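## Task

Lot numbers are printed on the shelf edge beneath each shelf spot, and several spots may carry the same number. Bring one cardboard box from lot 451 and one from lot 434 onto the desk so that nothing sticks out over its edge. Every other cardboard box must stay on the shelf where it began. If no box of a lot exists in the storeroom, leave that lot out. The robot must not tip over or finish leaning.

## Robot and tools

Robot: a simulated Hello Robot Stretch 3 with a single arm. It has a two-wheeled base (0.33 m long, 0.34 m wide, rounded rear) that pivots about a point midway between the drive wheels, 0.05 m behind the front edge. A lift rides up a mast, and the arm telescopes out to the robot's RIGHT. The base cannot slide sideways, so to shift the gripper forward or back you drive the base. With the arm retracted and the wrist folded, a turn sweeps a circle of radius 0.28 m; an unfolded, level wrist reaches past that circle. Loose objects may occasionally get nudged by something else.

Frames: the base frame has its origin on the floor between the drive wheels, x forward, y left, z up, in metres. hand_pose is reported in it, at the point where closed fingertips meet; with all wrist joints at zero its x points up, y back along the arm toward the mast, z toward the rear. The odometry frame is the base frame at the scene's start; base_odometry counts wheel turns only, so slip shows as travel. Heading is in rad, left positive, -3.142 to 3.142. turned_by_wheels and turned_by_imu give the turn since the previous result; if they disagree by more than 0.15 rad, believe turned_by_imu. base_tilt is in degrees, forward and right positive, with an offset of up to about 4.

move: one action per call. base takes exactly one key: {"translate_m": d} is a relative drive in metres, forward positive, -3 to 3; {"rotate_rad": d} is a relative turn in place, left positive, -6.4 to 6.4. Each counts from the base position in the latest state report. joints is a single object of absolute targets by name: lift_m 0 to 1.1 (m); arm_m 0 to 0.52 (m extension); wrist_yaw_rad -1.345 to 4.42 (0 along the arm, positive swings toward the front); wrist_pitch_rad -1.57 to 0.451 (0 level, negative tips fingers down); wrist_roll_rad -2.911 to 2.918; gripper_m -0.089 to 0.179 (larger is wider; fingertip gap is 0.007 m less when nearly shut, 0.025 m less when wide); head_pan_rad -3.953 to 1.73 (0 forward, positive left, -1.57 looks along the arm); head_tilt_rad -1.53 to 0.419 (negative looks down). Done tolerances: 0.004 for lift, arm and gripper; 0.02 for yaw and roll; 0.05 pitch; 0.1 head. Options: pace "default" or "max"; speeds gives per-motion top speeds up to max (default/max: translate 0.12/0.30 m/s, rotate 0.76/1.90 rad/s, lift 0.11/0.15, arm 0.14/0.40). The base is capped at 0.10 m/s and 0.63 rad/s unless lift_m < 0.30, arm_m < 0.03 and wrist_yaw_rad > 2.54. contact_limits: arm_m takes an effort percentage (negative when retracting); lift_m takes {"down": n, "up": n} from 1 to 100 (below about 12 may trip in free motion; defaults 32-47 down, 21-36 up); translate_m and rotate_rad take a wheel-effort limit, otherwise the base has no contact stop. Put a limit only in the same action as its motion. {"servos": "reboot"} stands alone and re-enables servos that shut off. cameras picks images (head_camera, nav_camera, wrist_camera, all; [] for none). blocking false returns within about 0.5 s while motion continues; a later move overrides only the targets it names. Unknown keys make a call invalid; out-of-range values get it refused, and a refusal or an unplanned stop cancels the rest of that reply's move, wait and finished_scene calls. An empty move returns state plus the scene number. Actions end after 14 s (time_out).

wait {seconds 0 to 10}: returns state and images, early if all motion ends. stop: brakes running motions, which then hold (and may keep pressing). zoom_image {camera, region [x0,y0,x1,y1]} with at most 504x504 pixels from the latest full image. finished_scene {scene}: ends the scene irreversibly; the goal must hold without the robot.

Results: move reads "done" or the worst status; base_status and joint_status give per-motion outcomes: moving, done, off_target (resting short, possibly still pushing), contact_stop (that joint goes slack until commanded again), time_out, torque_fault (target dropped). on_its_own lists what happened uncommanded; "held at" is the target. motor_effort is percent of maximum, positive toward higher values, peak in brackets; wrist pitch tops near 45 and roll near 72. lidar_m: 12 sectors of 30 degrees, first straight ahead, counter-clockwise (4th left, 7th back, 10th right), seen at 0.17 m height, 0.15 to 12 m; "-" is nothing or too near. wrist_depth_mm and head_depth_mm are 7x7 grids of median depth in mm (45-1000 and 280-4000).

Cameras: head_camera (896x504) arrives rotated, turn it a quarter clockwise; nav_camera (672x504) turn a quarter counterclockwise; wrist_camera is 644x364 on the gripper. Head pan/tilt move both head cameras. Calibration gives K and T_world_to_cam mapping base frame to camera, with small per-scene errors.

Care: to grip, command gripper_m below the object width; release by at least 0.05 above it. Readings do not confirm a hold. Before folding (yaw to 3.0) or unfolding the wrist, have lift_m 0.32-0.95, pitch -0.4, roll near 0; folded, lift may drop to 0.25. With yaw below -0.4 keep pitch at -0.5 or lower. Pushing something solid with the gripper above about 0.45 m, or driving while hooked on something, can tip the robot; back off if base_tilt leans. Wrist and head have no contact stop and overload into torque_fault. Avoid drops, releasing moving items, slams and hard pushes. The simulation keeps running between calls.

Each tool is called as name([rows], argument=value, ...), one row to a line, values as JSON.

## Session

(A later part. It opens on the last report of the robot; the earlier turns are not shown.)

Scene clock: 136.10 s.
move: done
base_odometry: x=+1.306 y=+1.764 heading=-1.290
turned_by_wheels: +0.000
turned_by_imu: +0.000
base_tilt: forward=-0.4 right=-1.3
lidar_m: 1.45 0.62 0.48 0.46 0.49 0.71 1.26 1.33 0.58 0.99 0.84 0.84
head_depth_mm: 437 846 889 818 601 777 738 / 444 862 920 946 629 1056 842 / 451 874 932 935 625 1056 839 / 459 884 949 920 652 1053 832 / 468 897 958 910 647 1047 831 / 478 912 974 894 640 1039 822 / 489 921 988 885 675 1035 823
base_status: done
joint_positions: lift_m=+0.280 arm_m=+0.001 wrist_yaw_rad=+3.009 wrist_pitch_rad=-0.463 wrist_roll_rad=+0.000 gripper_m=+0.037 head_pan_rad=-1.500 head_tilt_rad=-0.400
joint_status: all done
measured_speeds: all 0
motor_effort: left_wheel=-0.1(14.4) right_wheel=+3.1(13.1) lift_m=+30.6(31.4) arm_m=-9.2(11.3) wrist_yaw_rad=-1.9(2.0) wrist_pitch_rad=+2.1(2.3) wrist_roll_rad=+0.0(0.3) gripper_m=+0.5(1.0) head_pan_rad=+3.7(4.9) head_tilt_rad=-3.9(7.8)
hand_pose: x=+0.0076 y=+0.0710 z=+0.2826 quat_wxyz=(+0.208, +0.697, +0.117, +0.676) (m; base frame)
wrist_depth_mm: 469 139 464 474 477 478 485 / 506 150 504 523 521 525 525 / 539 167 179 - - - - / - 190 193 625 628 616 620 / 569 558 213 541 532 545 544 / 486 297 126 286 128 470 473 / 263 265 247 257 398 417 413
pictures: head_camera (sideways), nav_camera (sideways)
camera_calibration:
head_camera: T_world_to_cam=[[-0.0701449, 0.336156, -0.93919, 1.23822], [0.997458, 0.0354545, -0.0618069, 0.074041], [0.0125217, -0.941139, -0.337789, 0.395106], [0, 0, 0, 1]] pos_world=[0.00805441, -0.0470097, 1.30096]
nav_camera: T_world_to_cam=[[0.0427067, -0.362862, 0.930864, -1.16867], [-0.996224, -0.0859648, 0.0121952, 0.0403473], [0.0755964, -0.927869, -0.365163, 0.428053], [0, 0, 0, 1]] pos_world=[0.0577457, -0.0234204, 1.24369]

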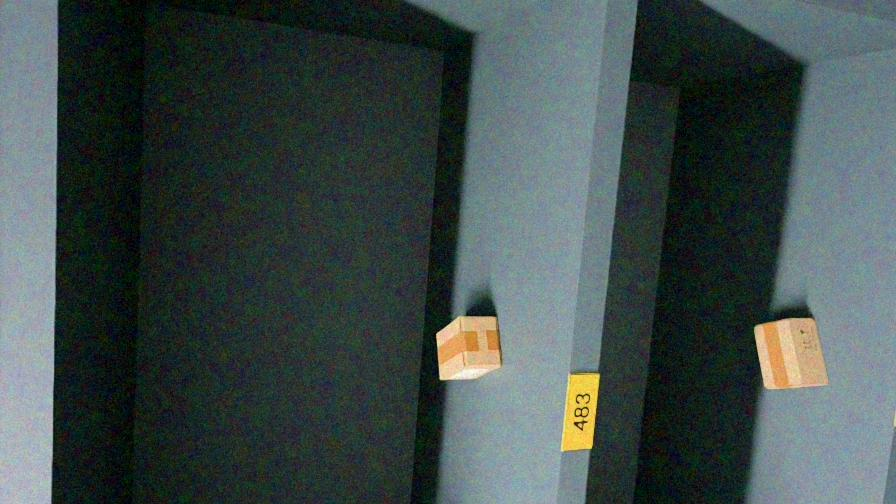

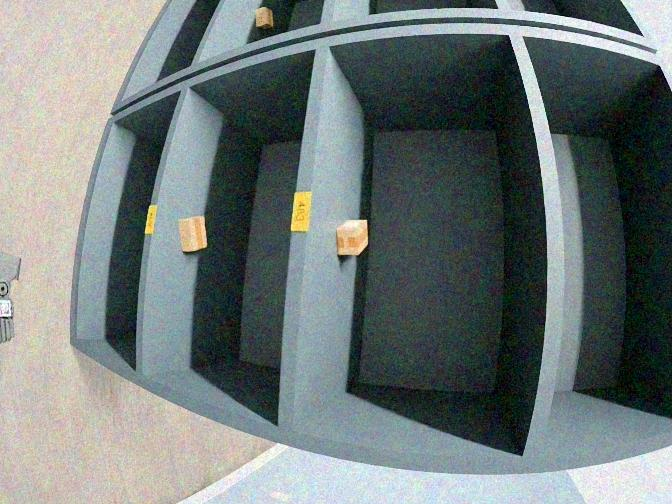

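zoom_image(camera="nav_camera", region=[110, 180, 250, 280])

move(base={"translate_m":0.7}, joints={"head_tilt_rad":-0.5}, pace="max", cameras=["nav_camera","head_camera"])

zoom_image(camera="nav_camera", region=[100, 0, 500, 504])

Scaled by 3.600 from the camera's 672x504 image, which has a finer 792x594 frame.

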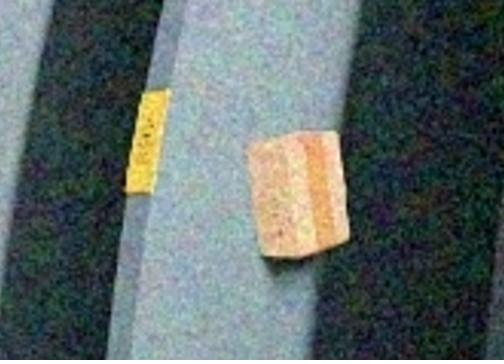

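Scene clock: 146.20 s.
move: done
base_odometry: x=+1.500 y=+1.092 heading=-1.290
turned_by_wheels: +0.000
turned_by_imu: +0.000
base_tilt: forward=-0.3 right=-1.2
lidar_m: 1.31 0.56 0.43 0.42 0.44 0.64 1.95 1.07 1.06 0.59 1.10 1.06
head_depth_mm: 720 889 966 733 1147 963 850 / 472 504 553 617 1146 955 1148 / 473 512 562 610 677 765 878 / 859 929 997 709 1166 914 909 / 868 943 1005 700 1199 941 1188 / 881 953 1013 737 1209 934 1185 / 895 969 1033 728 1191 930 1202
base_status: done
joint_positions: lift_m=+0.280 arm_m=+0.001 wrist_yaw_rad=+3.009 wrist_pitch_rad=-0.463 wrist_roll_rad=+0.000 gripper_m=+0.037 head_pan_rad=-1.500 head_tilt_rad=-0.503
joint_status: all done
measured_speeds: all 0
motor_effort: left_wheel=+4.4(16.0) right_wheel=-2.0(12.4) lift_m=+29.8(30.6) arm_m=-5.0(7.8) wrist_yaw_rad=-0.5(2.1) wrist_pitch_rad=+2.1(2.3) wrist_roll_rad=-0.2(0.4) gripper_m=+0.7(1.0) head_pan_rad=+3.1(4.0) head_tilt_rad=+3.9(7.1)
hand_pose: x=+0.0076 y=+0.0710 z=+0.2826 quat_wxyz=(+0.208, +0.697, +0.117, +0.676) (m; base frame)
wrist_depth_mm: 422 138 418 432 436 434 437 / 460 151 460 471 475 480 479 / 510 167 499 523 520 524 519 / 550 191 193 - - 554 595 / 565 547 211 537 534 543 540 / 484 296 126 283 129 473 465 / 261 268 246 258 399 417 415
pictures: head_camera (sideways), nav_camera (sideways)
camera_calibration:
head_camera: T_world_to_cam=[[-0.076985, 0.431115, -0.899007, 1.18575], [0.996981, 0.042465, -0.0650109, 0.0781253], [0.0101491, -0.901297, -0.433082, 0.519148], [0, 0, 0, 1]] pos_world=[0.00812667, -0.0466048, 1.29591]
nav_camera: T_world_to_cam=[[0.0494986, -0.456737, 0.888224, -1.11302], [-0.996099, -0.0876221, 0.0104537, 0.0426212], [0.0730534, -0.885276, -0.459292, 0.550564], [0, 0, 0, 1]] pos_world=[0.0573275, -0.0172233, 1.24104]

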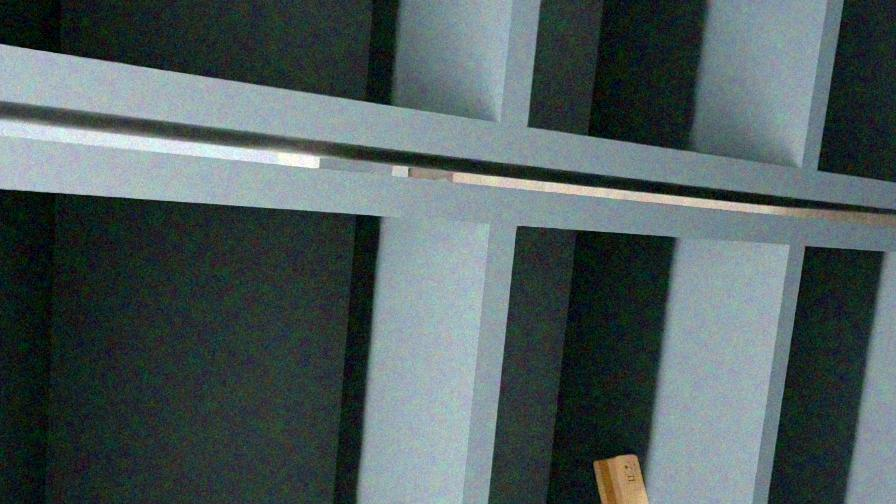

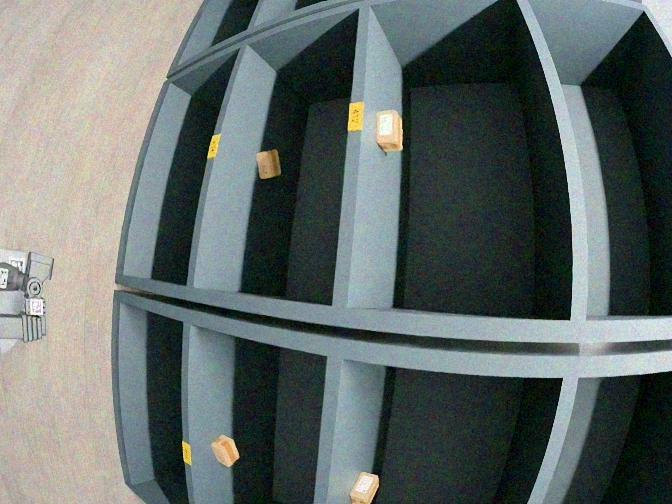

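Scaled by 1.000.

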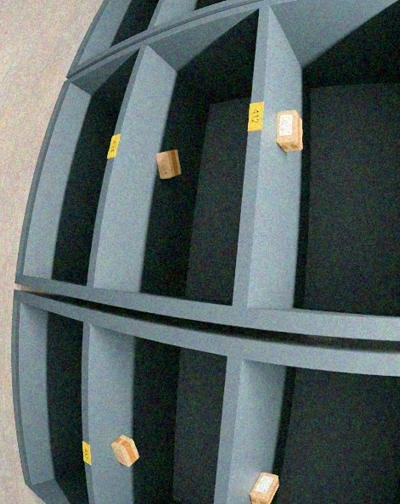

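zoom_image(camera="nav_camera", region=[190, 80, 420, 200])

zoom_image(camera="nav_camera", region=[150, 400, 400, 500])

move(base={"translate_m":0.6}, joints={"head_tilt_rad":-0.45,"head_pan_rad":-1.4}, pace="max", cameras=["nav_camera","head_camera"])

zoom_image(camera="nav_camera", region=[100, 0, 500, 504])

Scaled by 2.191 from the camera's 672x504 image, which has a finer 792x594 frame.

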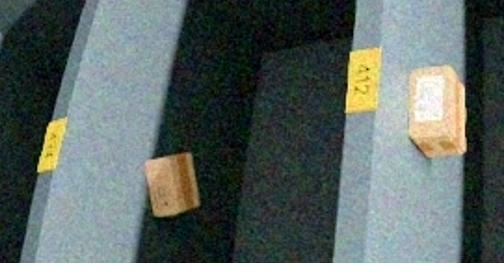

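Scaled by 2.016 from the camera's 672x504 image, which has a finer 792x594 frame.

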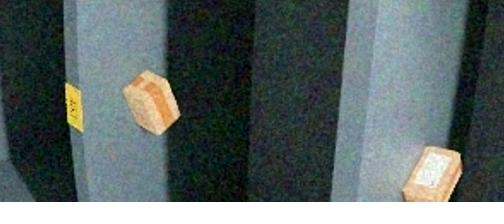

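Scene clock: 156.47 s.
move: done
base_odometry: x=+1.666 y=+0.515 heading=-1.290
turned_by_wheels: +0.000
turned_by_imu: +0.001
base_tilt: forward=-0.2 right=-1.4
lidar_m: 1.18 0.50 0.39 0.38 0.40 0.58 2.01 0.84 0.84 0.88 0.69 1.37
head_depth_mm: 571 916 978 727 1142 990 844 / 582 936 1003 828 1174 982 863 / 596 959 1029 818 1195 1006 879 / 609 967 1045 805 1210 997 1181 / 620 734 791 748 929 933 1053 / 554 602 645 701 761 851 945 / 568 610 671 734 1240 983 1257
base_status: done
joint_positions: lift_m=+0.280 arm_m=+0.001 wrist_yaw_rad=+3.009 wrist_pitch_rad=-0.463 wrist_roll_rad=+0.000 gripper_m=+0.037 head_pan_rad=-1.397 head_tilt_rad=-0.448
joint_status: all done
measured_speeds: all 0
motor_effort: left_wheel=+2.1(15.3) right_wheel=+2.9(12.1) lift_m=+28.8(29.9) arm_m=-2.0(4.5) wrist_yaw_rad=+0.7(2.1) wrist_pitch_rad=+2.1(2.3) wrist_roll_rad=-0.1(0.3) gripper_m=+0.7(1.0) head_pan_rad=-2.1(4.7) head_tilt_rad=+0.3(5.1)
hand_pose: x=+0.0076 y=+0.0710 z=+0.2826 quat_wxyz=(+0.208, +0.697, +0.117, +0.676) (m; base frame)
wrist_depth_mm: 387 138 385 390 394 396 400 / 422 151 419 429 432 435 436 / 468 168 458 471 480 483 483 / 519 509 204 515 518 525 524 / 548 543 211 521 518 547 541 / 487 295 126 284 129 474 469 / 262 267 246 256 398 416 412
pictures: head_camera (sideways), nav_camera (sideways)
camera_calibration:
head_camera: T_world_to_cam=[[-0.11214, 0.371319, -0.921709, 1.21558], [0.987956, 0.141185, -0.0633224, 0.0760445], [0.106619, -0.917709, -0.382679, 0.453023], [0, 0, 0, 1]] pos_world=[0.0128856, -0.0463597, 1.29859]
nav_camera: T_world_to_cam=[[0.0875532, -0.40024, 0.912218, -1.14463], [-0.981937, -0.188867, 0.0113781, 0.0413416], [0.167734, -0.896737, -0.409546, 0.485279], [0, 0, 0, 1]] pos_world=[0.0594129, -0.0151517, 1.24243]

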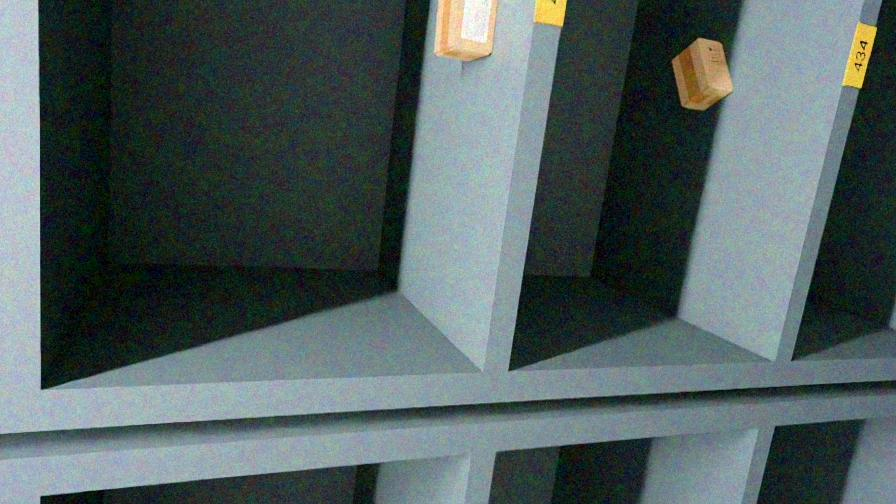

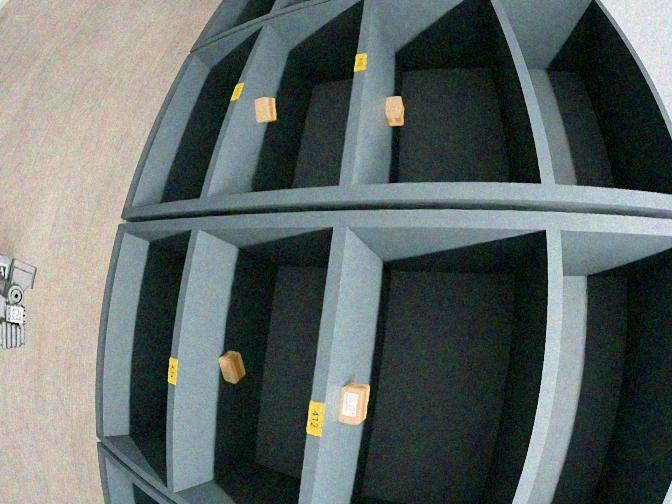

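Scaled by 1.000.

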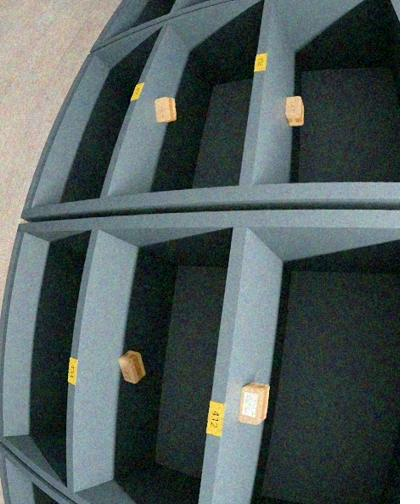

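zoom_image(camera="nav_camera", region=[210, 40, 420, 140])

move(base={"translate_m":0.5}, joints={"head_tilt_rad":-0.45,"head_pan_rad":-1.5}, pace="max", cameras=["nav_camera","head_camera"])

zoom_image(camera="nav_camera", region=[150, 0, 450, 250])

Scaled by 2.400 from the camera's 672x504 image, which has a finer 792x594 frame.

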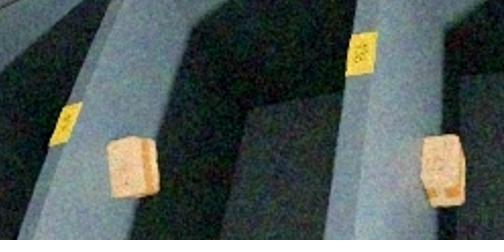

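Scene clock: 168.47 s.
move: done
base_odometry: x=+1.805 y=+0.035 heading=-1.290
turned_by_wheels: +0.000
turned_by_imu: +0.000
base_tilt: forward=-0.3 right=-1.2
lidar_m: 1.07 0.46 0.35 0.35 0.37 0.53 1.83 1.24 0.68 0.67 0.98 1.02
head_depth_mm: 526 591 611 653 711 805 889 / 585 961 1022 772 796 830 885 / 597 981 1062 815 1224 1002 1186 / 612 992 1078 806 1243 1001 1204 / 628 1010 1085 795 1252 990 1233 / 647 1024 1091 843 1263 960 1226 / 667 1039 1109 834 1279 984 1260
base_status: done
joint_positions: lift_m=+0.280 arm_m=+0.001 wrist_yaw_rad=+3.009 wrist_pitch_rad=-0.463 wrist_roll_rad=+0.000 gripper_m=+0.037 head_pan_rad=-1.504 head_tilt_rad=-0.450
joint_status: all done
measured_speeds: all 0
motor_effort: left_wheel=+1.2(15.6) right_wheel=+6.8(11.1) lift_m=+28.4(29.2) arm_m=+0.7(1.5) wrist_yaw_rad=-0.3(1.9) wrist_pitch_rad=+2.2(2.3) wrist_roll_rad=+0.0(0.3) gripper_m=+0.7(1.0) head_pan_rad=+3.3(4.3) head_tilt_rad=-4.3(6.6)
hand_pose: x=+0.0076 y=+0.0710 z=+0.2826 quat_wxyz=(+0.208, +0.697, +0.117, +0.676) (m; base frame)
wrist_depth_mm: 356 139 353 362 363 365 367 / 388 151 387 394 401 401 403 / 429 170 417 436 443 443 446 / 479 457 203 488 491 492 493 / 516 520 212 505 508 527 529 / 484 298 126 287 129 475 470 / 264 268 247 257 399 415 412
pictures: head_camera (sideways), nav_camera (sideways)
camera_calibration:
head_camera: T_world_to_cam=[[-0.072132, 0.382769, -0.921024, 1.21443], [0.997361, 0.0353261, -0.0634293, 0.0761004], [0.00825741, -0.923169, -0.384307, 0.455729], [0, 0, 0, 1]] pos_world=[0.0079363, -0.046818, 1.29848]
nav_camera: T_world_to_cam=[[0.044605, -0.408892, 0.911492, -1.14338], [-0.996458, -0.0833208, 0.0113855, 0.0414472], [0.0712908, -0.908771, -0.41116, 0.4879], [0, 0, 0, 1]] pos_world=[0.0575183, -0.0206776, 1.24232]

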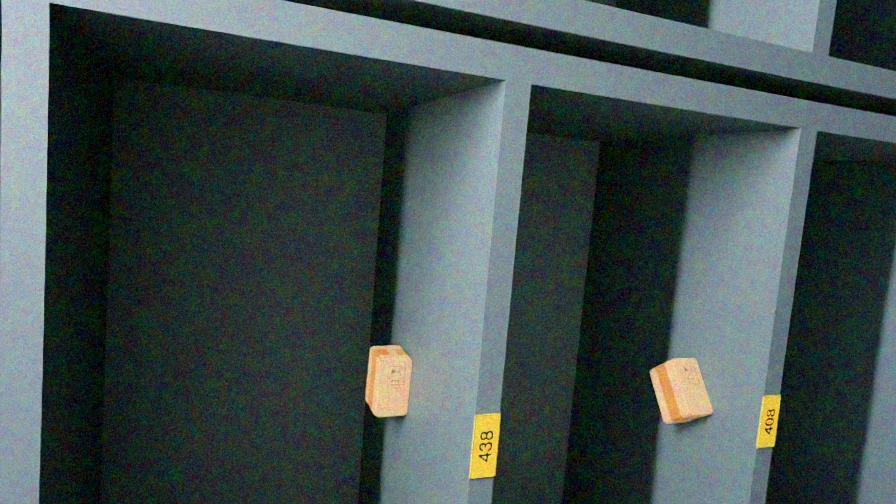

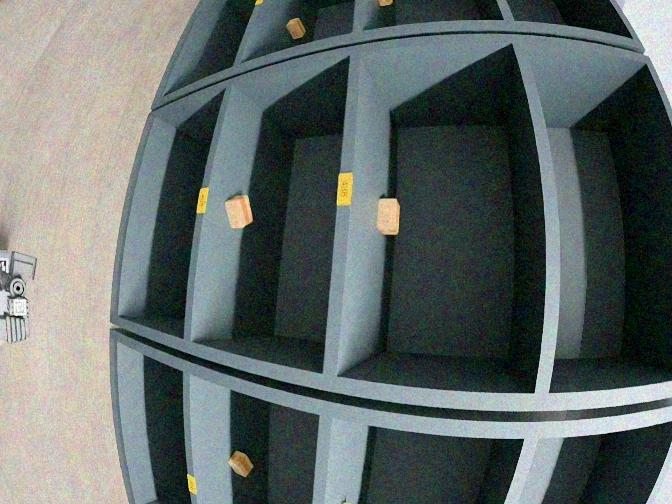

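Scaled by 1.680 from the camera's 672x504 image, which has a finer 792x594 frame.

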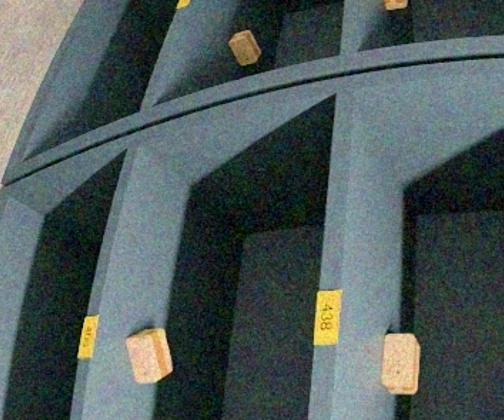

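move(base={"rotate_rad":-0.12}, cameras=[])

move(base={"translate_m":0.55}, joints={"head_tilt_rad":-0.45,"head_pan_rad":-1.5}, pace="max", cameras=["nav_camera","head_camera"])

zoom_image(camera="nav_camera", region=[150, 100, 450, 350])

Scene clock: 178.00 s.
move: done
base_odometry: x=+1.805 y=+0.035 heading=-1.410
turned_by_wheels: -0.120
turned_by_imu: -0.118
base_tilt: forward=-0.4 right=-1.2
lidar_m: 1.66 0.52 0.36 0.34 0.35 0.47 1.14 1.24 1.17 0.67 1.08 0.98
head_depth_mm: 541 584 631 729 1237 1015 1230 / 537 582 635 677 740 861 1185 / 600 964 1034 761 908 863 941 / 614 985 1064 802 1231 998 1204 / 631 988 1066 796 1237 998 1201 / 649 989 1069 786 1231 988 1199 / 670 991 1054 776 1240 949 1220
base_status: done
joint_positions: lift_m=+0.280 arm_m=+0.001 wrist_yaw_rad=+3.009 wrist_pitch_rad=-0.463 wrist_roll_rad=+0.000 gripper_m=+0.037 head_pan_rad=-1.500 head_tilt_rad=-0.450
joint_status: not commanded
measured_speeds: all 0
motor_effort: left_wheel=+7.7(11.6) right_wheel=-9.5(12.6) lift_m=+28.2(28.4) arm_m=+3.2(4.0) wrist_yaw_rad=+0.1(1.8) wrist_pitch_rad=+2.1(2.3) wrist_roll_rad=+0.1(0.3) gripper_m=+0.5(1.2) head_pan_rad=+3.6(3.8) head_tilt_rad=-3.3(5.0)
hand_pose: x=+0.0076 y=+0.0710 z=+0.2826 quat_wxyz=(+0.208, +0.697, +0.117, +0.676) (m; base frame)
wrist_depth_mm: 328 138 351 368 379 392 408 / 362 151 374 397 416 429 450 / 389 170 407 442 457 483 504 / 433 430 204 488 508 524 541 / 470 482 211 518 529 543 543 / 488 296 126 285 129 475 471 / 262 268 248 258 398 415 412
pictures: none
No camera images: "cameras" was empty.

Scene clock: 181.17 s.
move: done
base_odometry: x=+1.893 y=-0.508 heading=-1.409
turned_by_wheels: +0.000
turned_by_imu: +0.000
base_tilt: forward=-0.3 right=-1.3
lidar_m: 1.16 0.56 0.39 0.37 0.38 0.50 1.23 0.96 0.92 0.85 0.66 1.22
head_depth_mm: 576 959 1031 833 1206 1016 1197 / 587 963 1037 824 1213 948 1190 / 603 956 1035 812 1207 1000 1178 / 617 965 1037 803 1206 995 1180 / 634 960 1038 792 1202 995 1167 / 575 694 722 689 766 808 892 / 515 558 597 649 711 808 894
base_status: done
joint_positions: lift_m=+0.280 arm_m=+0.001 wrist_yaw_rad=+3.009 wrist_pitch_rad=-0.463 wrist_roll_rad=+0.000 gripper_m=+0.037 head_pan_rad=-1.500 head_tilt_rad=-0.450
joint_status: all done
measured_speeds: all 0
motor_effort: left_wheel=+5.7(12.2) right_wheel=+0.3(14.2) lift_m=+27.5(28.4) arm_m=+4.9(5.1) wrist_yaw_rad=+0.0(1.4) wrist_pitch_rad=+2.2(2.3) wrist_roll_rad=-0.1(0.3) gripper_m=+0.4(0.9) head_pan_rad=+3.2(3.7) head_tilt_rad=-3.0(4.3)
hand_pose: x=+0.0076 y=+0.0710 z=+0.2826 quat_wxyz=(+0.208, +0.697, +0.117, +0.676) (m; base frame)
wrist_depth_mm: 353 139 373 392 405 418 436 / 382 150 406 429 445 459 481 / 420 170 440 468 494 514 528 / 465 463 203 516 534 546 598 / 496 519 212 524 529 545 541 / 490 295 126 285 129 474 471 / 262 268 246 258 399 413 411
pictures: head_camera (sideways), nav_camera (sideways)
camera_calibration:
head_camera: T_world_to_cam=[[-0.0735945, 0.382793, -0.920898, 1.21429], [0.99722, 0.0390665, -0.0634549, 0.0761052], [0.0116861, -0.923008, -0.384604, 0.456096], [0, 0, 0, 1]] pos_world=[0.00814144, -0.0468148, 1.29848]
nav_camera: T_world_to_cam=[[0.046137, -0.409002, 0.911367, -1.14324], [-0.99614, -0.0870382, 0.0113677, 0.0414115], [0.0746743, -0.908373, -0.411439, 0.488234], [0, 0, 0, 1]] pos_world=[0.0575387, -0.0204837, 1.24232]

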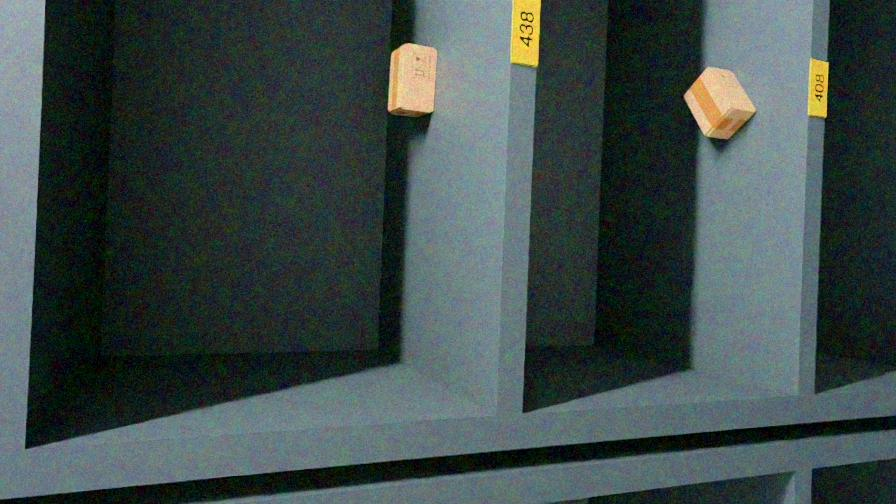

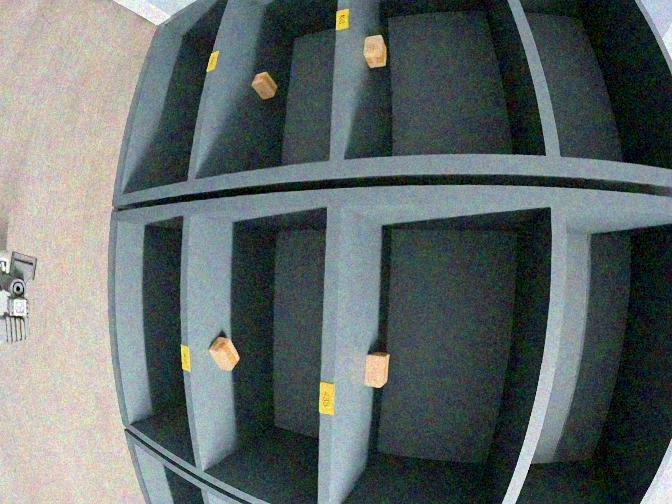

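Scaled by 1.680 from the camera's 672x504 image, which has a finer 792x594 frame.

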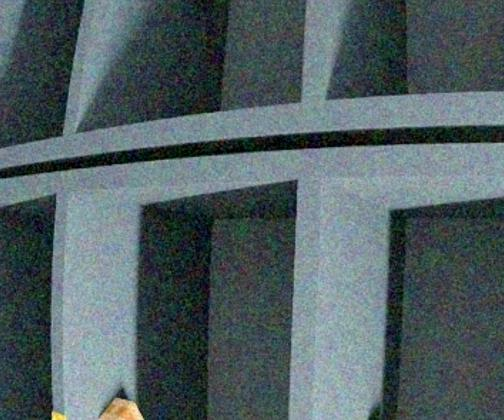

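zoom_image(camera="nav_camera", region=[190, 0, 400, 105])

move(base={"translate_m":0.4}, pace="max", cameras=["nav_camera","head_camera"])

zoom_image(camera="nav_camera", region=[170, 50, 420, 210])

Scaled by 2.400 from the camera's 672x504 image, which has a finer 792x594 frame.

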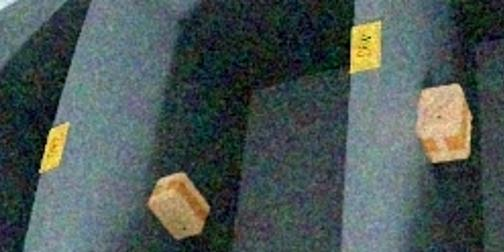

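Scene clock: 189.17 s.
move: done
base_odometry: x=+1.958 y=-0.903 heading=-1.409
turned_by_wheels: +0.000
turned_by_imu: +0.000
base_tilt: forward=-0.4 right=-1.1
lidar_m: 0.76 0.59 0.41 0.39 0.40 0.53 1.29 1.22 0.65 0.63 1.07 0.80
head_depth_mm: 500 534 582 632 1186 1016 888 / 517 574 581 638 684 756 857 / 601 934 995 762 815 905 858 / 615 944 1021 804 1190 997 876 / 631 944 1022 794 1191 989 1169 / 650 944 1021 785 1197 983 1166 / 671 947 1022 749 1184 979 1162
base_status: done
joint_positions: lift_m=+0.280 arm_m=+0.001 wrist_yaw_rad=+3.009 wrist_pitch_rad=-0.463 wrist_roll_rad=+0.000 gripper_m=+0.037 head_pan_rad=-1.500 head_tilt_rad=-0.450
joint_status: not commanded
measured_speeds: all 0
motor_effort: left_wheel=+3.9(14.2) right_wheel=+4.0(14.5) lift_m=+26.5(27.3) arm_m=+6.8(7.4) wrist_yaw_rad=+0.4(1.5) wrist_pitch_rad=+2.2(2.2) wrist_roll_rad=-0.1(0.3) gripper_m=+0.5(1.0) head_pan_rad=+3.2(3.4) head_tilt_rad=-1.5(3.0)
hand_pose: x=+0.0076 y=+0.0710 z=+0.2826 quat_wxyz=(+0.208, +0.697, +0.117, +0.676) (m; base frame)
wrist_depth_mm: 372 139 393 408 425 439 457 / 405 151 423 449 464 479 502 / 441 168 461 493 513 527 540 / 484 480 203 538 551 603 621 / 519 531 211 516 530 544 544 / 487 296 126 285 129 471 473 / 262 268 247 258 400 415 409
pictures: head_camera (sideways), nav_camera (sideways)
camera_calibration:
head_camera: T_world_to_cam=[[-0.0735945, 0.382793, -0.920898, 1.21429], [0.99722, 0.0390665, -0.0634549, 0.0761052], [0.0116861, -0.923008, -0.384604, 0.456096], [0, 0, 0, 1]] pos_world=[0.00814144, -0.0468148, 1.29848]
nav_camera: T_world_to_cam=[[0.046137, -0.409002, 0.911367, -1.14324], [-0.99614, -0.0870382, 0.0113677, 0.0414115], [0.0746743, -0.908373, -0.411439, 0.488234], [0, 0, 0, 1]] pos_world=[0.0575387, -0.0204837, 1.24232]

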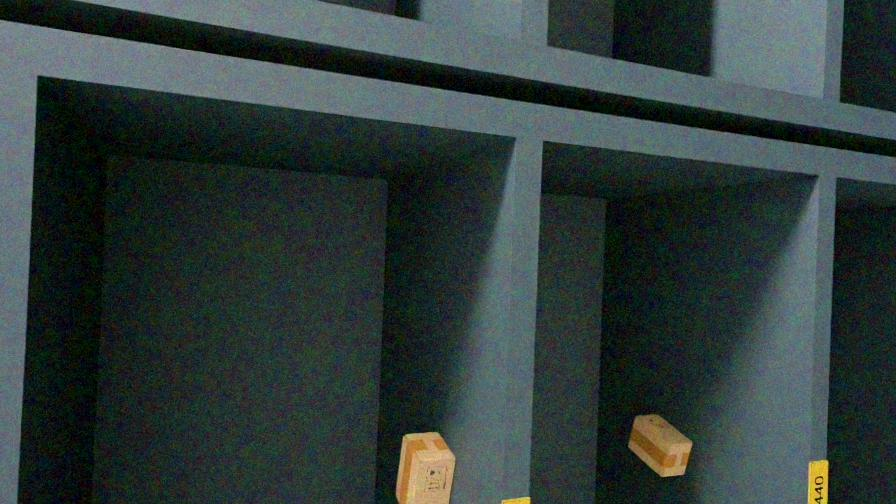

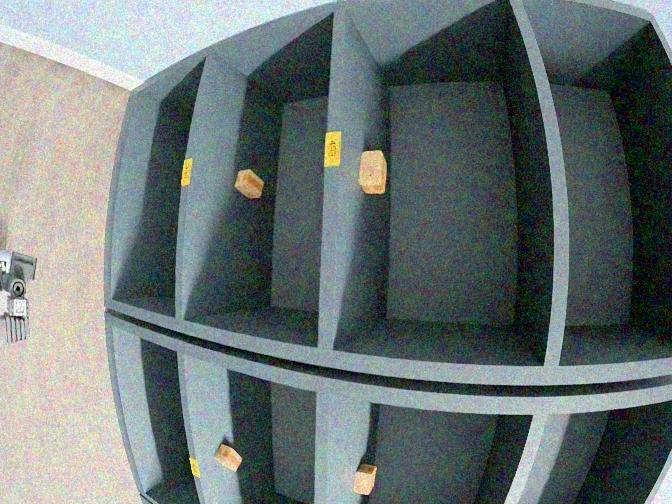

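Scaled by 2.016 from the camera's 672x504 image, which has a finer 792x594 frame.

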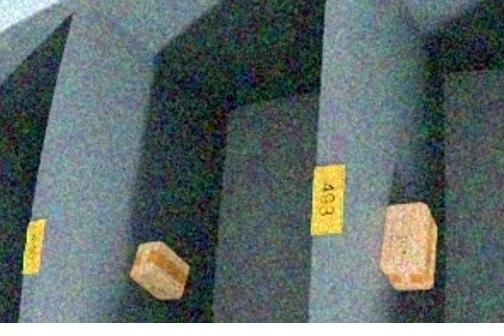

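move(base={"translate_m":-1.5}, joints={"head_tilt_rad":-0.65,"head_pan_rad":-1.57}, pace="max", cameras=["nav_camera","head_camera"])

zoom_image(camera="nav_camera", region=[130, 150, 470, 490])

Scene clock: 218.57 s.
move: done
base_odometry: x=+1.716 y=+0.578 heading=-1.409
turned_by_wheels: +0.000
turned_by_imu: -0.001
base_tilt: forward=-0.5 right=-1.3
lidar_m: 1.53 0.48 0.34 0.32 0.33 0.43 1.05 1.59 0.86 1.14 0.76 1.44
head_depth_mm: 953 1054 805 1210 1092 1216 1215 / 947 1054 794 1288 1085 1352 1211 / 936 1038 786 1274 1075 1349 1208 / 934 1025 769 1271 1036 1340 1202 / 930 1017 811 1270 1022 1323 1193 / 924 1011 802 1260 1013 1318 1189 / 922 997 787 1171 1007 1189 1182
base_status: done
joint_positions: lift_m=+0.280 arm_m=+0.001 wrist_yaw_rad=+3.009 wrist_pitch_rad=-0.463 wrist_roll_rad=+0.000 gripper_m=+0.037 head_pan_rad=-1.570 head_tilt_rad=-0.650
joint_status: all done
measured_speeds: all 0
motor_effort: left_wheel=-3.2(11.6) right_wheel=-3.7(16.8) lift_m=+25.2(26.6) arm_m=+11.6(11.8) wrist_yaw_rad=-1.1(1.9) wrist_pitch_rad=+2.1(2.3) wrist_roll_rad=-0.1(0.3) gripper_m=+0.4(1.1) head_pan_rad=-2.8(4.8) head_tilt_rad=+3.3(7.5)
hand_pose: x=+0.0076 y=+0.0710 z=+0.2826 quat_wxyz=(+0.208, +0.697, +0.117, +0.676) (m; base frame)
wrist_depth_mm: 306 139 326 337 352 365 375 / 334 151 352 370 385 403 422 / 365 170 379 409 427 441 468 / 401 398 203 456 478 496 518 / 438 454 212 482 504 529 542 / 471 297 126 285 129 470 469 / 263 266 247 256 399 416 412
pictures: head_camera (sideways), nav_camera (sideways)
camera_calibration:
head_camera: T_world_to_cam=[[-0.0467009, 0.562084, -0.825761, 1.09004], [0.997496, -0.0177135, -0.0684706, 0.0826271], [-0.0531133, -0.826891, -0.559849, 0.684476], [0, 0, 0, 1]] pos_world=[0.00484036, -0.0452428, 1.28897]
nav_camera: T_world_to_cam=[[0.017519, -0.583999, 0.811565, -1.01293], [-0.999789, -0.0189141, 0.0079717, 0.0459527], [0.0106945, -0.811534, -0.584207, 0.713487], [0, 0, 0, 1]] pos_world=[0.0560581, -0.011661, 1.23852]

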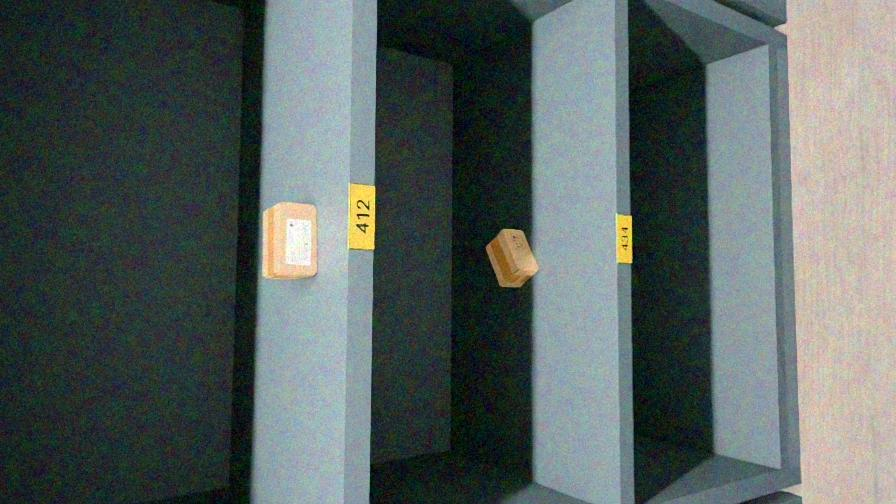

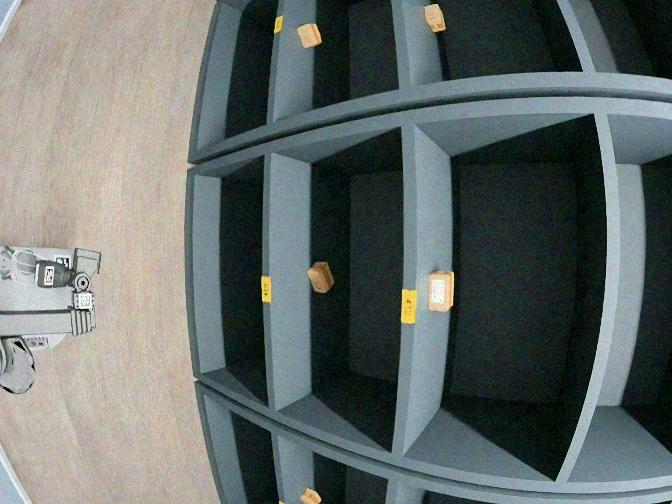

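Scaled by 1.482 from the camera's 672x504 image, which has a finer 792x594 frame.

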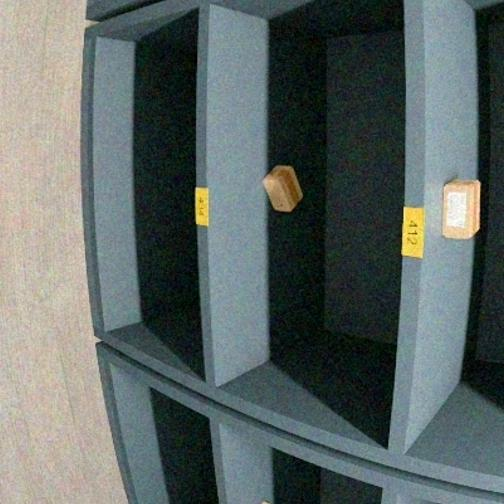

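move(base={"rotate_rad":-0.33}, cameras=[])

move(base={"translate_m":0.5}, pace="max", cameras=[])

move(base={"rotate_rad":0.37}, cameras=[])

move(base={"translate_m":-0.47}, joints={"lift_m":0.6}, pace="max", cameras=["head_camera"])

move(joints={"wrist_pitch_rad":-0.4,"wrist_yaw_rad":0,"gripper_m":0.17}, cameras=["head_camera","wrist_camera"])

Scene clock: 268.80 s.
move: done
base_odometry: x=+1.716 y=+0.578 heading=-1.739
turned_by_wheels: -0.330
turned_by_imu: -0.325
base_tilt: forward=-0.3 right=-1.2
lidar_m: 1.44 0.81 0.40 0.32 0.32 0.35 0.54 2.49 0.86 0.85 0.84 0.77
head_depth_mm: 684 761 887 1378 1579 1452 1221 / 753 797 849 966 1196 1401 1210 / 901 964 897 1119 1128 1333 1207 / 1006 1093 880 1295 1100 1340 1203 / 967 1055 811 1289 1059 1332 1194 / 936 1011 756 1251 1017 1322 1176 / 897 979 717 1203 1009 1277 1154
base_status: done
joint_positions: lift_m=+0.280 arm_m=+0.001 wrist_yaw_rad=+3.009 wrist_pitch_rad=-0.463 wrist_roll_rad=+0.000 gripper_m=+0.037 head_pan_rad=-1.570 head_tilt_rad=-0.650
joint_status: not commanded
measured_speeds: all 0
motor_effort: left_wheel=+8.1(11.7) right_wheel=-10.3(14.2) lift_m=+24.8(25.1) arm_m=+11.9(13.1) wrist_yaw_rad=+0.2(1.3) wrist_pitch_rad=+2.2(2.3) wrist_roll_rad=+0.1(0.2) gripper_m=+0.4(1.1) head_pan_rad=-2.8(3.5) head_tilt_rad=+3.0(3.7)
hand_pose: x=+0.0076 y=+0.0710 z=+0.2826 quat_wxyz=(+0.208, +0.697, +0.117, +0.676) (m; base frame)
wrist_depth_mm: 272 138 329 370 420 491 - / 291 151 355 403 472 529 - / 314 170 378 441 509 - 754 / 335 353 203 495 542 622 642 / 363 398 211 513 534 546 543 / 382 297 126 285 129 473 470 / 261 266 247 257 401 419 415
pictures: none
No camera images: "cameras" was empty.

Scene clock: 271.80 s.
move: done
base_odometry: x=+1.633 y=+0.085 heading=-1.739
turned_by_wheels: +0.000
turned_by_imu: +0.001
base_tilt: forward=-0.2 right=-1.2
lidar_m: 0.95 1.27 0.63 0.50 0.50 0.55 0.84 1.96 1.09 0.51 0.51 1.00
head_depth_mm: 948 1069 748 1318 1054 1359 1221 / 910 1023 768 1256 1048 1317 1207 / 871 975 784 1240 1037 1277 1178 / 837 928 772 1180 1032 913 1143 / 802 882 681 584 962 839 1086 / 406 455 502 563 644 789 1050 / 384 421 496 545 993 824 1086
base_status: done
joint_positions: lift_m=+0.280 arm_m=+0.001 wrist_yaw_rad=+3.009 wrist_pitch_rad=-0.463 wrist_roll_rad=+0.000 gripper_m=+0.037 head_pan_rad=-1.570 head_tilt_rad=-0.650
joint_status: not commanded
measured_speeds: all 0
motor_effort: left_wheel=+3.4(12.8) right_wheel=+4.2(14.5) lift_m=+24.0(25.0) arm_m=+11.2(12.5) wrist_yaw_rad=+0.1(2.1) wrist_pitch_rad=+2.2(2.3) wrist_roll_rad=-0.1(0.5) gripper_m=+0.3(1.1) head_pan_rad=-2.7(3.2) head_tilt_rad=+1.2(3.2)
hand_pose: x=+0.0076 y=+0.0710 z=+0.2826 quat_wxyz=(+0.208, +0.697, +0.117, +0.676) (m; base frame)
wrist_depth_mm: 408 139 492 539 - - - / 439 150 517 - - - 955 / 474 168 176 - 733 797 788 / 503 523 197 665 658 650 652 / 533 550 212 533 533 545 545 / 487 297 126 286 129 472 471 / 263 267 248 258 402 413 416
pictures: none
No camera images: "cameras" was empty.

Scene clock: 273.50 s.
move: done
base_odometry: x=+1.633 y=+0.085 heading=-1.369
turned_by_wheels: +0.370
turned_by_imu: +0.363
base_tilt: forward=-0.3 right=-1.2
lidar_m: 1.79 0.72 0.52 0.50 0.52 0.70 1.89 1.09 1.00 0.51 0.99 0.95
head_depth_mm: 771 869 807 606 1052 874 1144 / 407 447 510 576 1044 868 1140 / 401 445 509 572 685 824 1108 / 768 835 686 587 823 823 1066 / 779 860 764 610 1027 853 1126 / 778 862 752 606 1016 850 1115 / 779 858 741 599 1007 846 1114
base_status: done
joint_positions: lift_m=+0.280 arm_m=+0.001 wrist_yaw_rad=+3.009 wrist_pitch_rad=-0.463 wrist_roll_rad=+0.000 gripper_m=+0.037 head_pan_rad=-1.570 head_tilt_rad=-0.650
joint_status: not commanded
measured_speeds: all 0
motor_effort: left_wheel=-8.5(12.7) right_wheel=+9.4(12.3) lift_m=+23.9(24.5) arm_m=+10.1(12.0) wrist_yaw_rad=-1.0(2.0) wrist_pitch_rad=+2.2(2.3) wrist_roll_rad=+0.0(0.3) gripper_m=+1.0(1.1) head_pan_rad=-2.6(3.4) head_tilt_rad=+1.8(2.5)
hand_pose: x=+0.0076 y=+0.0710 z=+0.2826 quat_wxyz=(+0.208, +0.697, +0.117, +0.676) (m; base frame)
wrist_depth_mm: 467 139 489 509 522 527 533 / 518 150 530 543 - - - / - 166 176 - - - - / - 190 196 639 634 646 640 / 567 562 211 538 533 546 544 / 487 297 126 284 129 471 476 / 262 266 247 258 400 415 410
pictures: none
No camera images: "cameras" was empty.

Scene clock: 278.83 s.
move: done
base_odometry: x=+1.539 y=+0.545 heading=-1.370
turned_by_wheels: +0.000
turned_by_imu: +0.000
base_tilt: forward=-0.2 right=-1.2
lidar_m: 2.00 0.71 0.52 0.50 0.51 0.70 1.87 0.73 0.72 0.96 0.61 1.35
head_depth_mm: 787 872 802 608 1056 876 1126 / 784 868 794 604 1044 869 1144 / 785 870 739 597 1034 866 1133 / 782 868 725 619 974 884 1126 / 783 867 760 612 1023 881 1122 / 782 864 753 604 1014 877 1116 / 782 863 742 600 975 868 1065
base_status: done
joint_positions: lift_m=+0.600 arm_m=+0.001 wrist_yaw_rad=+3.009 wrist_pitch_rad=-0.463 wrist_roll_rad=+0.000 gripper_m=+0.037 head_pan_rad=-1.570 head_tilt_rad=-0.650
joint_status: all done
measured_speeds: all 0
motor_effort: left_wheel=-5.4(14.4) right_wheel=+0.7(11.1) lift_m=+25.0(34.1) arm_m=+5.3(10.6) wrist_yaw_rad=-0.5(1.6) wrist_pitch_rad=+2.1(2.3) wrist_roll_rad=+0.1(0.3) gripper_m=+0.8(0.9) head_pan_rad=-2.4(3.2) head_tilt_rad=+1.0(2.1)
hand_pose: x=+0.0076 y=+0.0710 z=+0.6026 quat_wxyz=(+0.208, +0.697, +0.117, +0.676) (m; base frame)
wrist_depth_mm: 470 138 483 502 515 529 539 / 510 151 524 543 - - - / 540 167 176 - - - - / - 185 192 - - - - / - - 211 152 152 - - / - - 126 813 128 837 832 / 769 761 286 747 722 736 729
pictures: head_camera (sideways)
camera_calibration:
head_camera: T_world_to_cam=[[-0.046719, 0.561718, -0.826008, 1.09034], [0.997495, -0.0177356, -0.0684791, 0.0826371], [-0.0531157, -0.827138, -0.559482, 0.683991], [0, 0, 0, 1]] pos_world=[0.0048403, -0.0452447, 1.28897]

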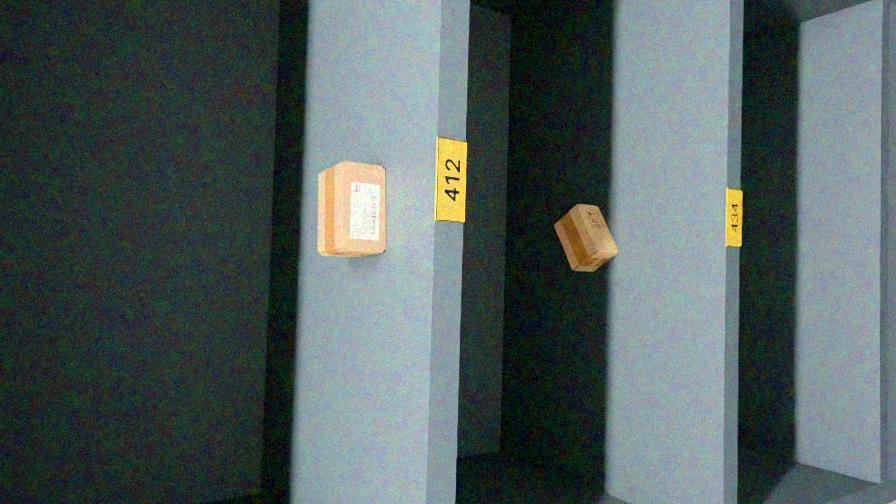

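Scene clock: 281.33 s.
move: done
base_odometry: x=+1.539 y=+0.545 heading=-1.370
turned_by_wheels: +0.000
turned_by_imu: +0.000
base_tilt: forward=-0.4 right=-1.2
lidar_m: 2.01 0.71 0.52 0.49 0.51 0.69 1.86 0.73 0.72 0.96 0.61 1.35
head_depth_mm: 785 875 802 607 1053 877 1131 / 786 875 794 603 1044 872 1146 / 784 867 741 598 1036 865 1112 / 783 868 724 618 973 883 1124 / 784 863 765 612 1026 881 1100 / 782 865 752 605 1018 871 1122 / 779 866 741 599 984 869 1067
base_status: not commanded
joint_positions: lift_m=+0.600 arm_m=+0.001 wrist_yaw_rad=+0.003 wrist_pitch_rad=-0.420 wrist_roll_rad=+0.000 gripper_m=+0.170 head_pan_rad=-1.570 head_tilt_rad=-0.650
joint_status: all done
measured_speeds: all 0
motor_effort: left_wheel=-5.0(5.7) right_wheel=+0.8(1.5) lift_m=+31.0(31.5) arm_m=+3.3(5.9) wrist_yaw_rad=-3.3(6.5) wrist_pitch_rad=+3.3(5.7) wrist_roll_rad=+0.0(0.3) gripper_m=+0.6(83.5) head_pan_rad=-2.6(2.9) head_tilt_rad=-0.6(0.9)
hand_pose: x=-0.0208 y=-0.3696 z=+0.6122 quat_wxyz=(+0.692, +0.149, -0.691, -0.147) (m; base frame)
wrist_depth_mm: 455 - - - - - 629 / 448 - - 473 507 536 529 / 422 444 437 434 427 427 420 / 350 349 348 344 344 336 336 / 418 146 863 - - 332 331 / 117 127 - - - - - / 116 - - - - - 106
pictures: head_camera (sideways), wrist_camera
camera_calibration:
head_camera: T_world_to_cam=[[-0.046719, 0.561718, -0.826008, 1.09034], [0.997495, -0.0177356, -0.0684791, 0.0826371], [-0.0531157, -0.827138, -0.559482, 0.683991], [0, 0, 0, 1]] pos_world=[0.0048403, -0.0452447, 1.28897]
wrist_camera: T_world_to_cam=[[-0.998878, -0.0398828, -0.025536, -0.013292], [-0.00250201, 0.582909, -0.812534, 0.745398], [0.0472913, -0.811558, -0.582355, 0.223654], [0, 0, 0, 1]] pos_world=[-0.021989, -0.253521, 0.735568]

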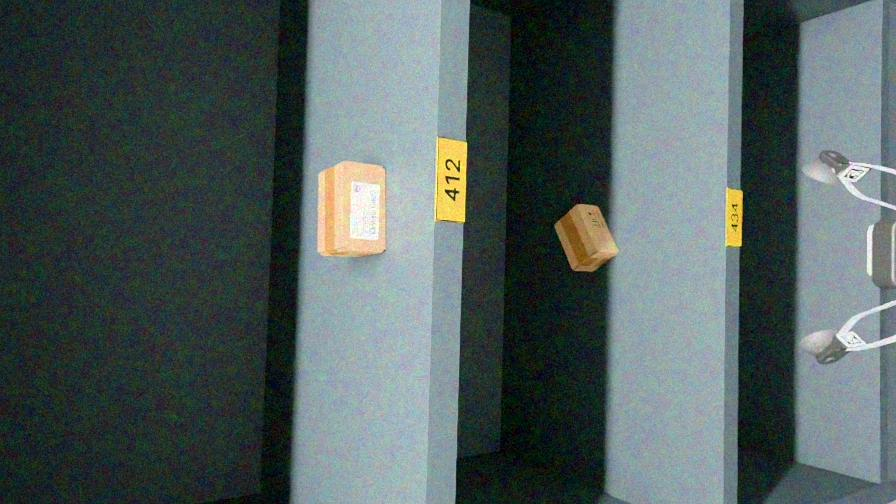

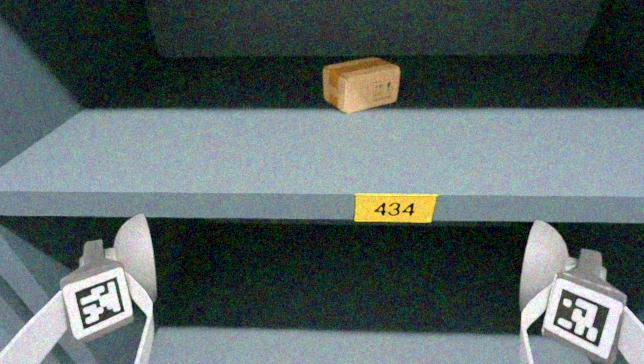

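move(base={"translate_m":-0.1}, joints={"wrist_pitch_rad":-0.7,"wrist_yaw_rad":0.37,"lift_m":0.78}, cameras=["wrist_camera"])

Scene clock: 335.27 s.
move: done
base_odometry: x=+1.519 y=+0.643 heading=-1.370
turned_by_wheels: +0.000
turned_by_imu: +0.000
base_tilt: forward=-0.4 right=-1.3
lidar_m: 2.00 0.71 0.51 0.49 0.51 0.69 1.86 1.38 0.65 0.96 0.67 0.72
head_depth_mm: 788 873 807 607 986 877 1015 / 786 870 795 630 1049 875 1170 / 785 870 785 626 1035 888 1137 / 784 869 777 620 1035 888 374 / 785 869 677 612 989 882 368 / 781 864 753 607 1016 874 1115 / 782 866 742 600 1012 870 1117
base_status: done
joint_positions: lift_m=+0.780 arm_m=+0.001 wrist_yaw_rad=+0.367 wrist_pitch_rad=-0.709 wrist_roll_rad=+0.000 gripper_m=+0.170 head_pan_rad=-1.570 head_tilt_rad=-0.650
joint_status: all done
measured_speeds: all 0
motor_effort: left_wheel=-4.4(12.6) right_wheel=-6.7(8.5) lift_m=+30.6(33.4) arm_m=-2.0(2.3) wrist_yaw_rad=+3.1(4.8) wrist_pitch_rad=+1.2(4.3) wrist_roll_rad=+0.1(0.3) gripper_m=+0.5(1.3) head_pan_rad=-2.1(2.7) head_tilt_rad=-1.6(2.8)
hand_pose: x=+0.0426 y=-0.3125 z=+0.7336 quat_wxyz=(+0.697, +0.362, -0.607, -0.121) (m; base frame)
wrist_depth_mm: - 472 - - - - - / - 502 - - 524 528 538 / - 593 519 505 493 483 484 / - - 979 474 446 434 432 / - 928 905 - - 406 388 / 122 141 896 873 - - 138 / 116 822 841 824 797 - 106
pictures: wrist_camera
camera_calibration:
wrist_camera: T_world_to_cam=[[-0.922582, -0.384217, -0.0349287, -0.0484925], [-0.283858, 0.737327, -0.613004, 0.724732], [0.26128, -0.555632, -0.789307, 0.560449], [0, 0, 0, 1]] pos_world=[0.0145482, -0.241593, 0.884937]

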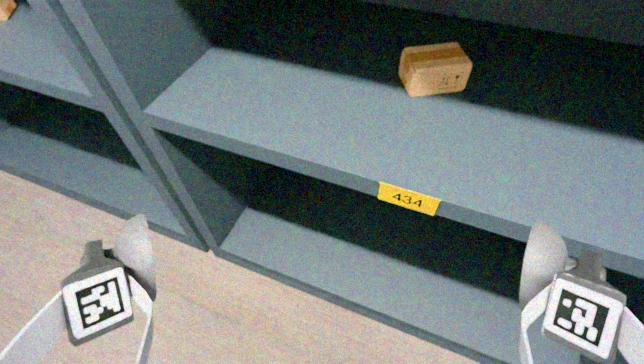

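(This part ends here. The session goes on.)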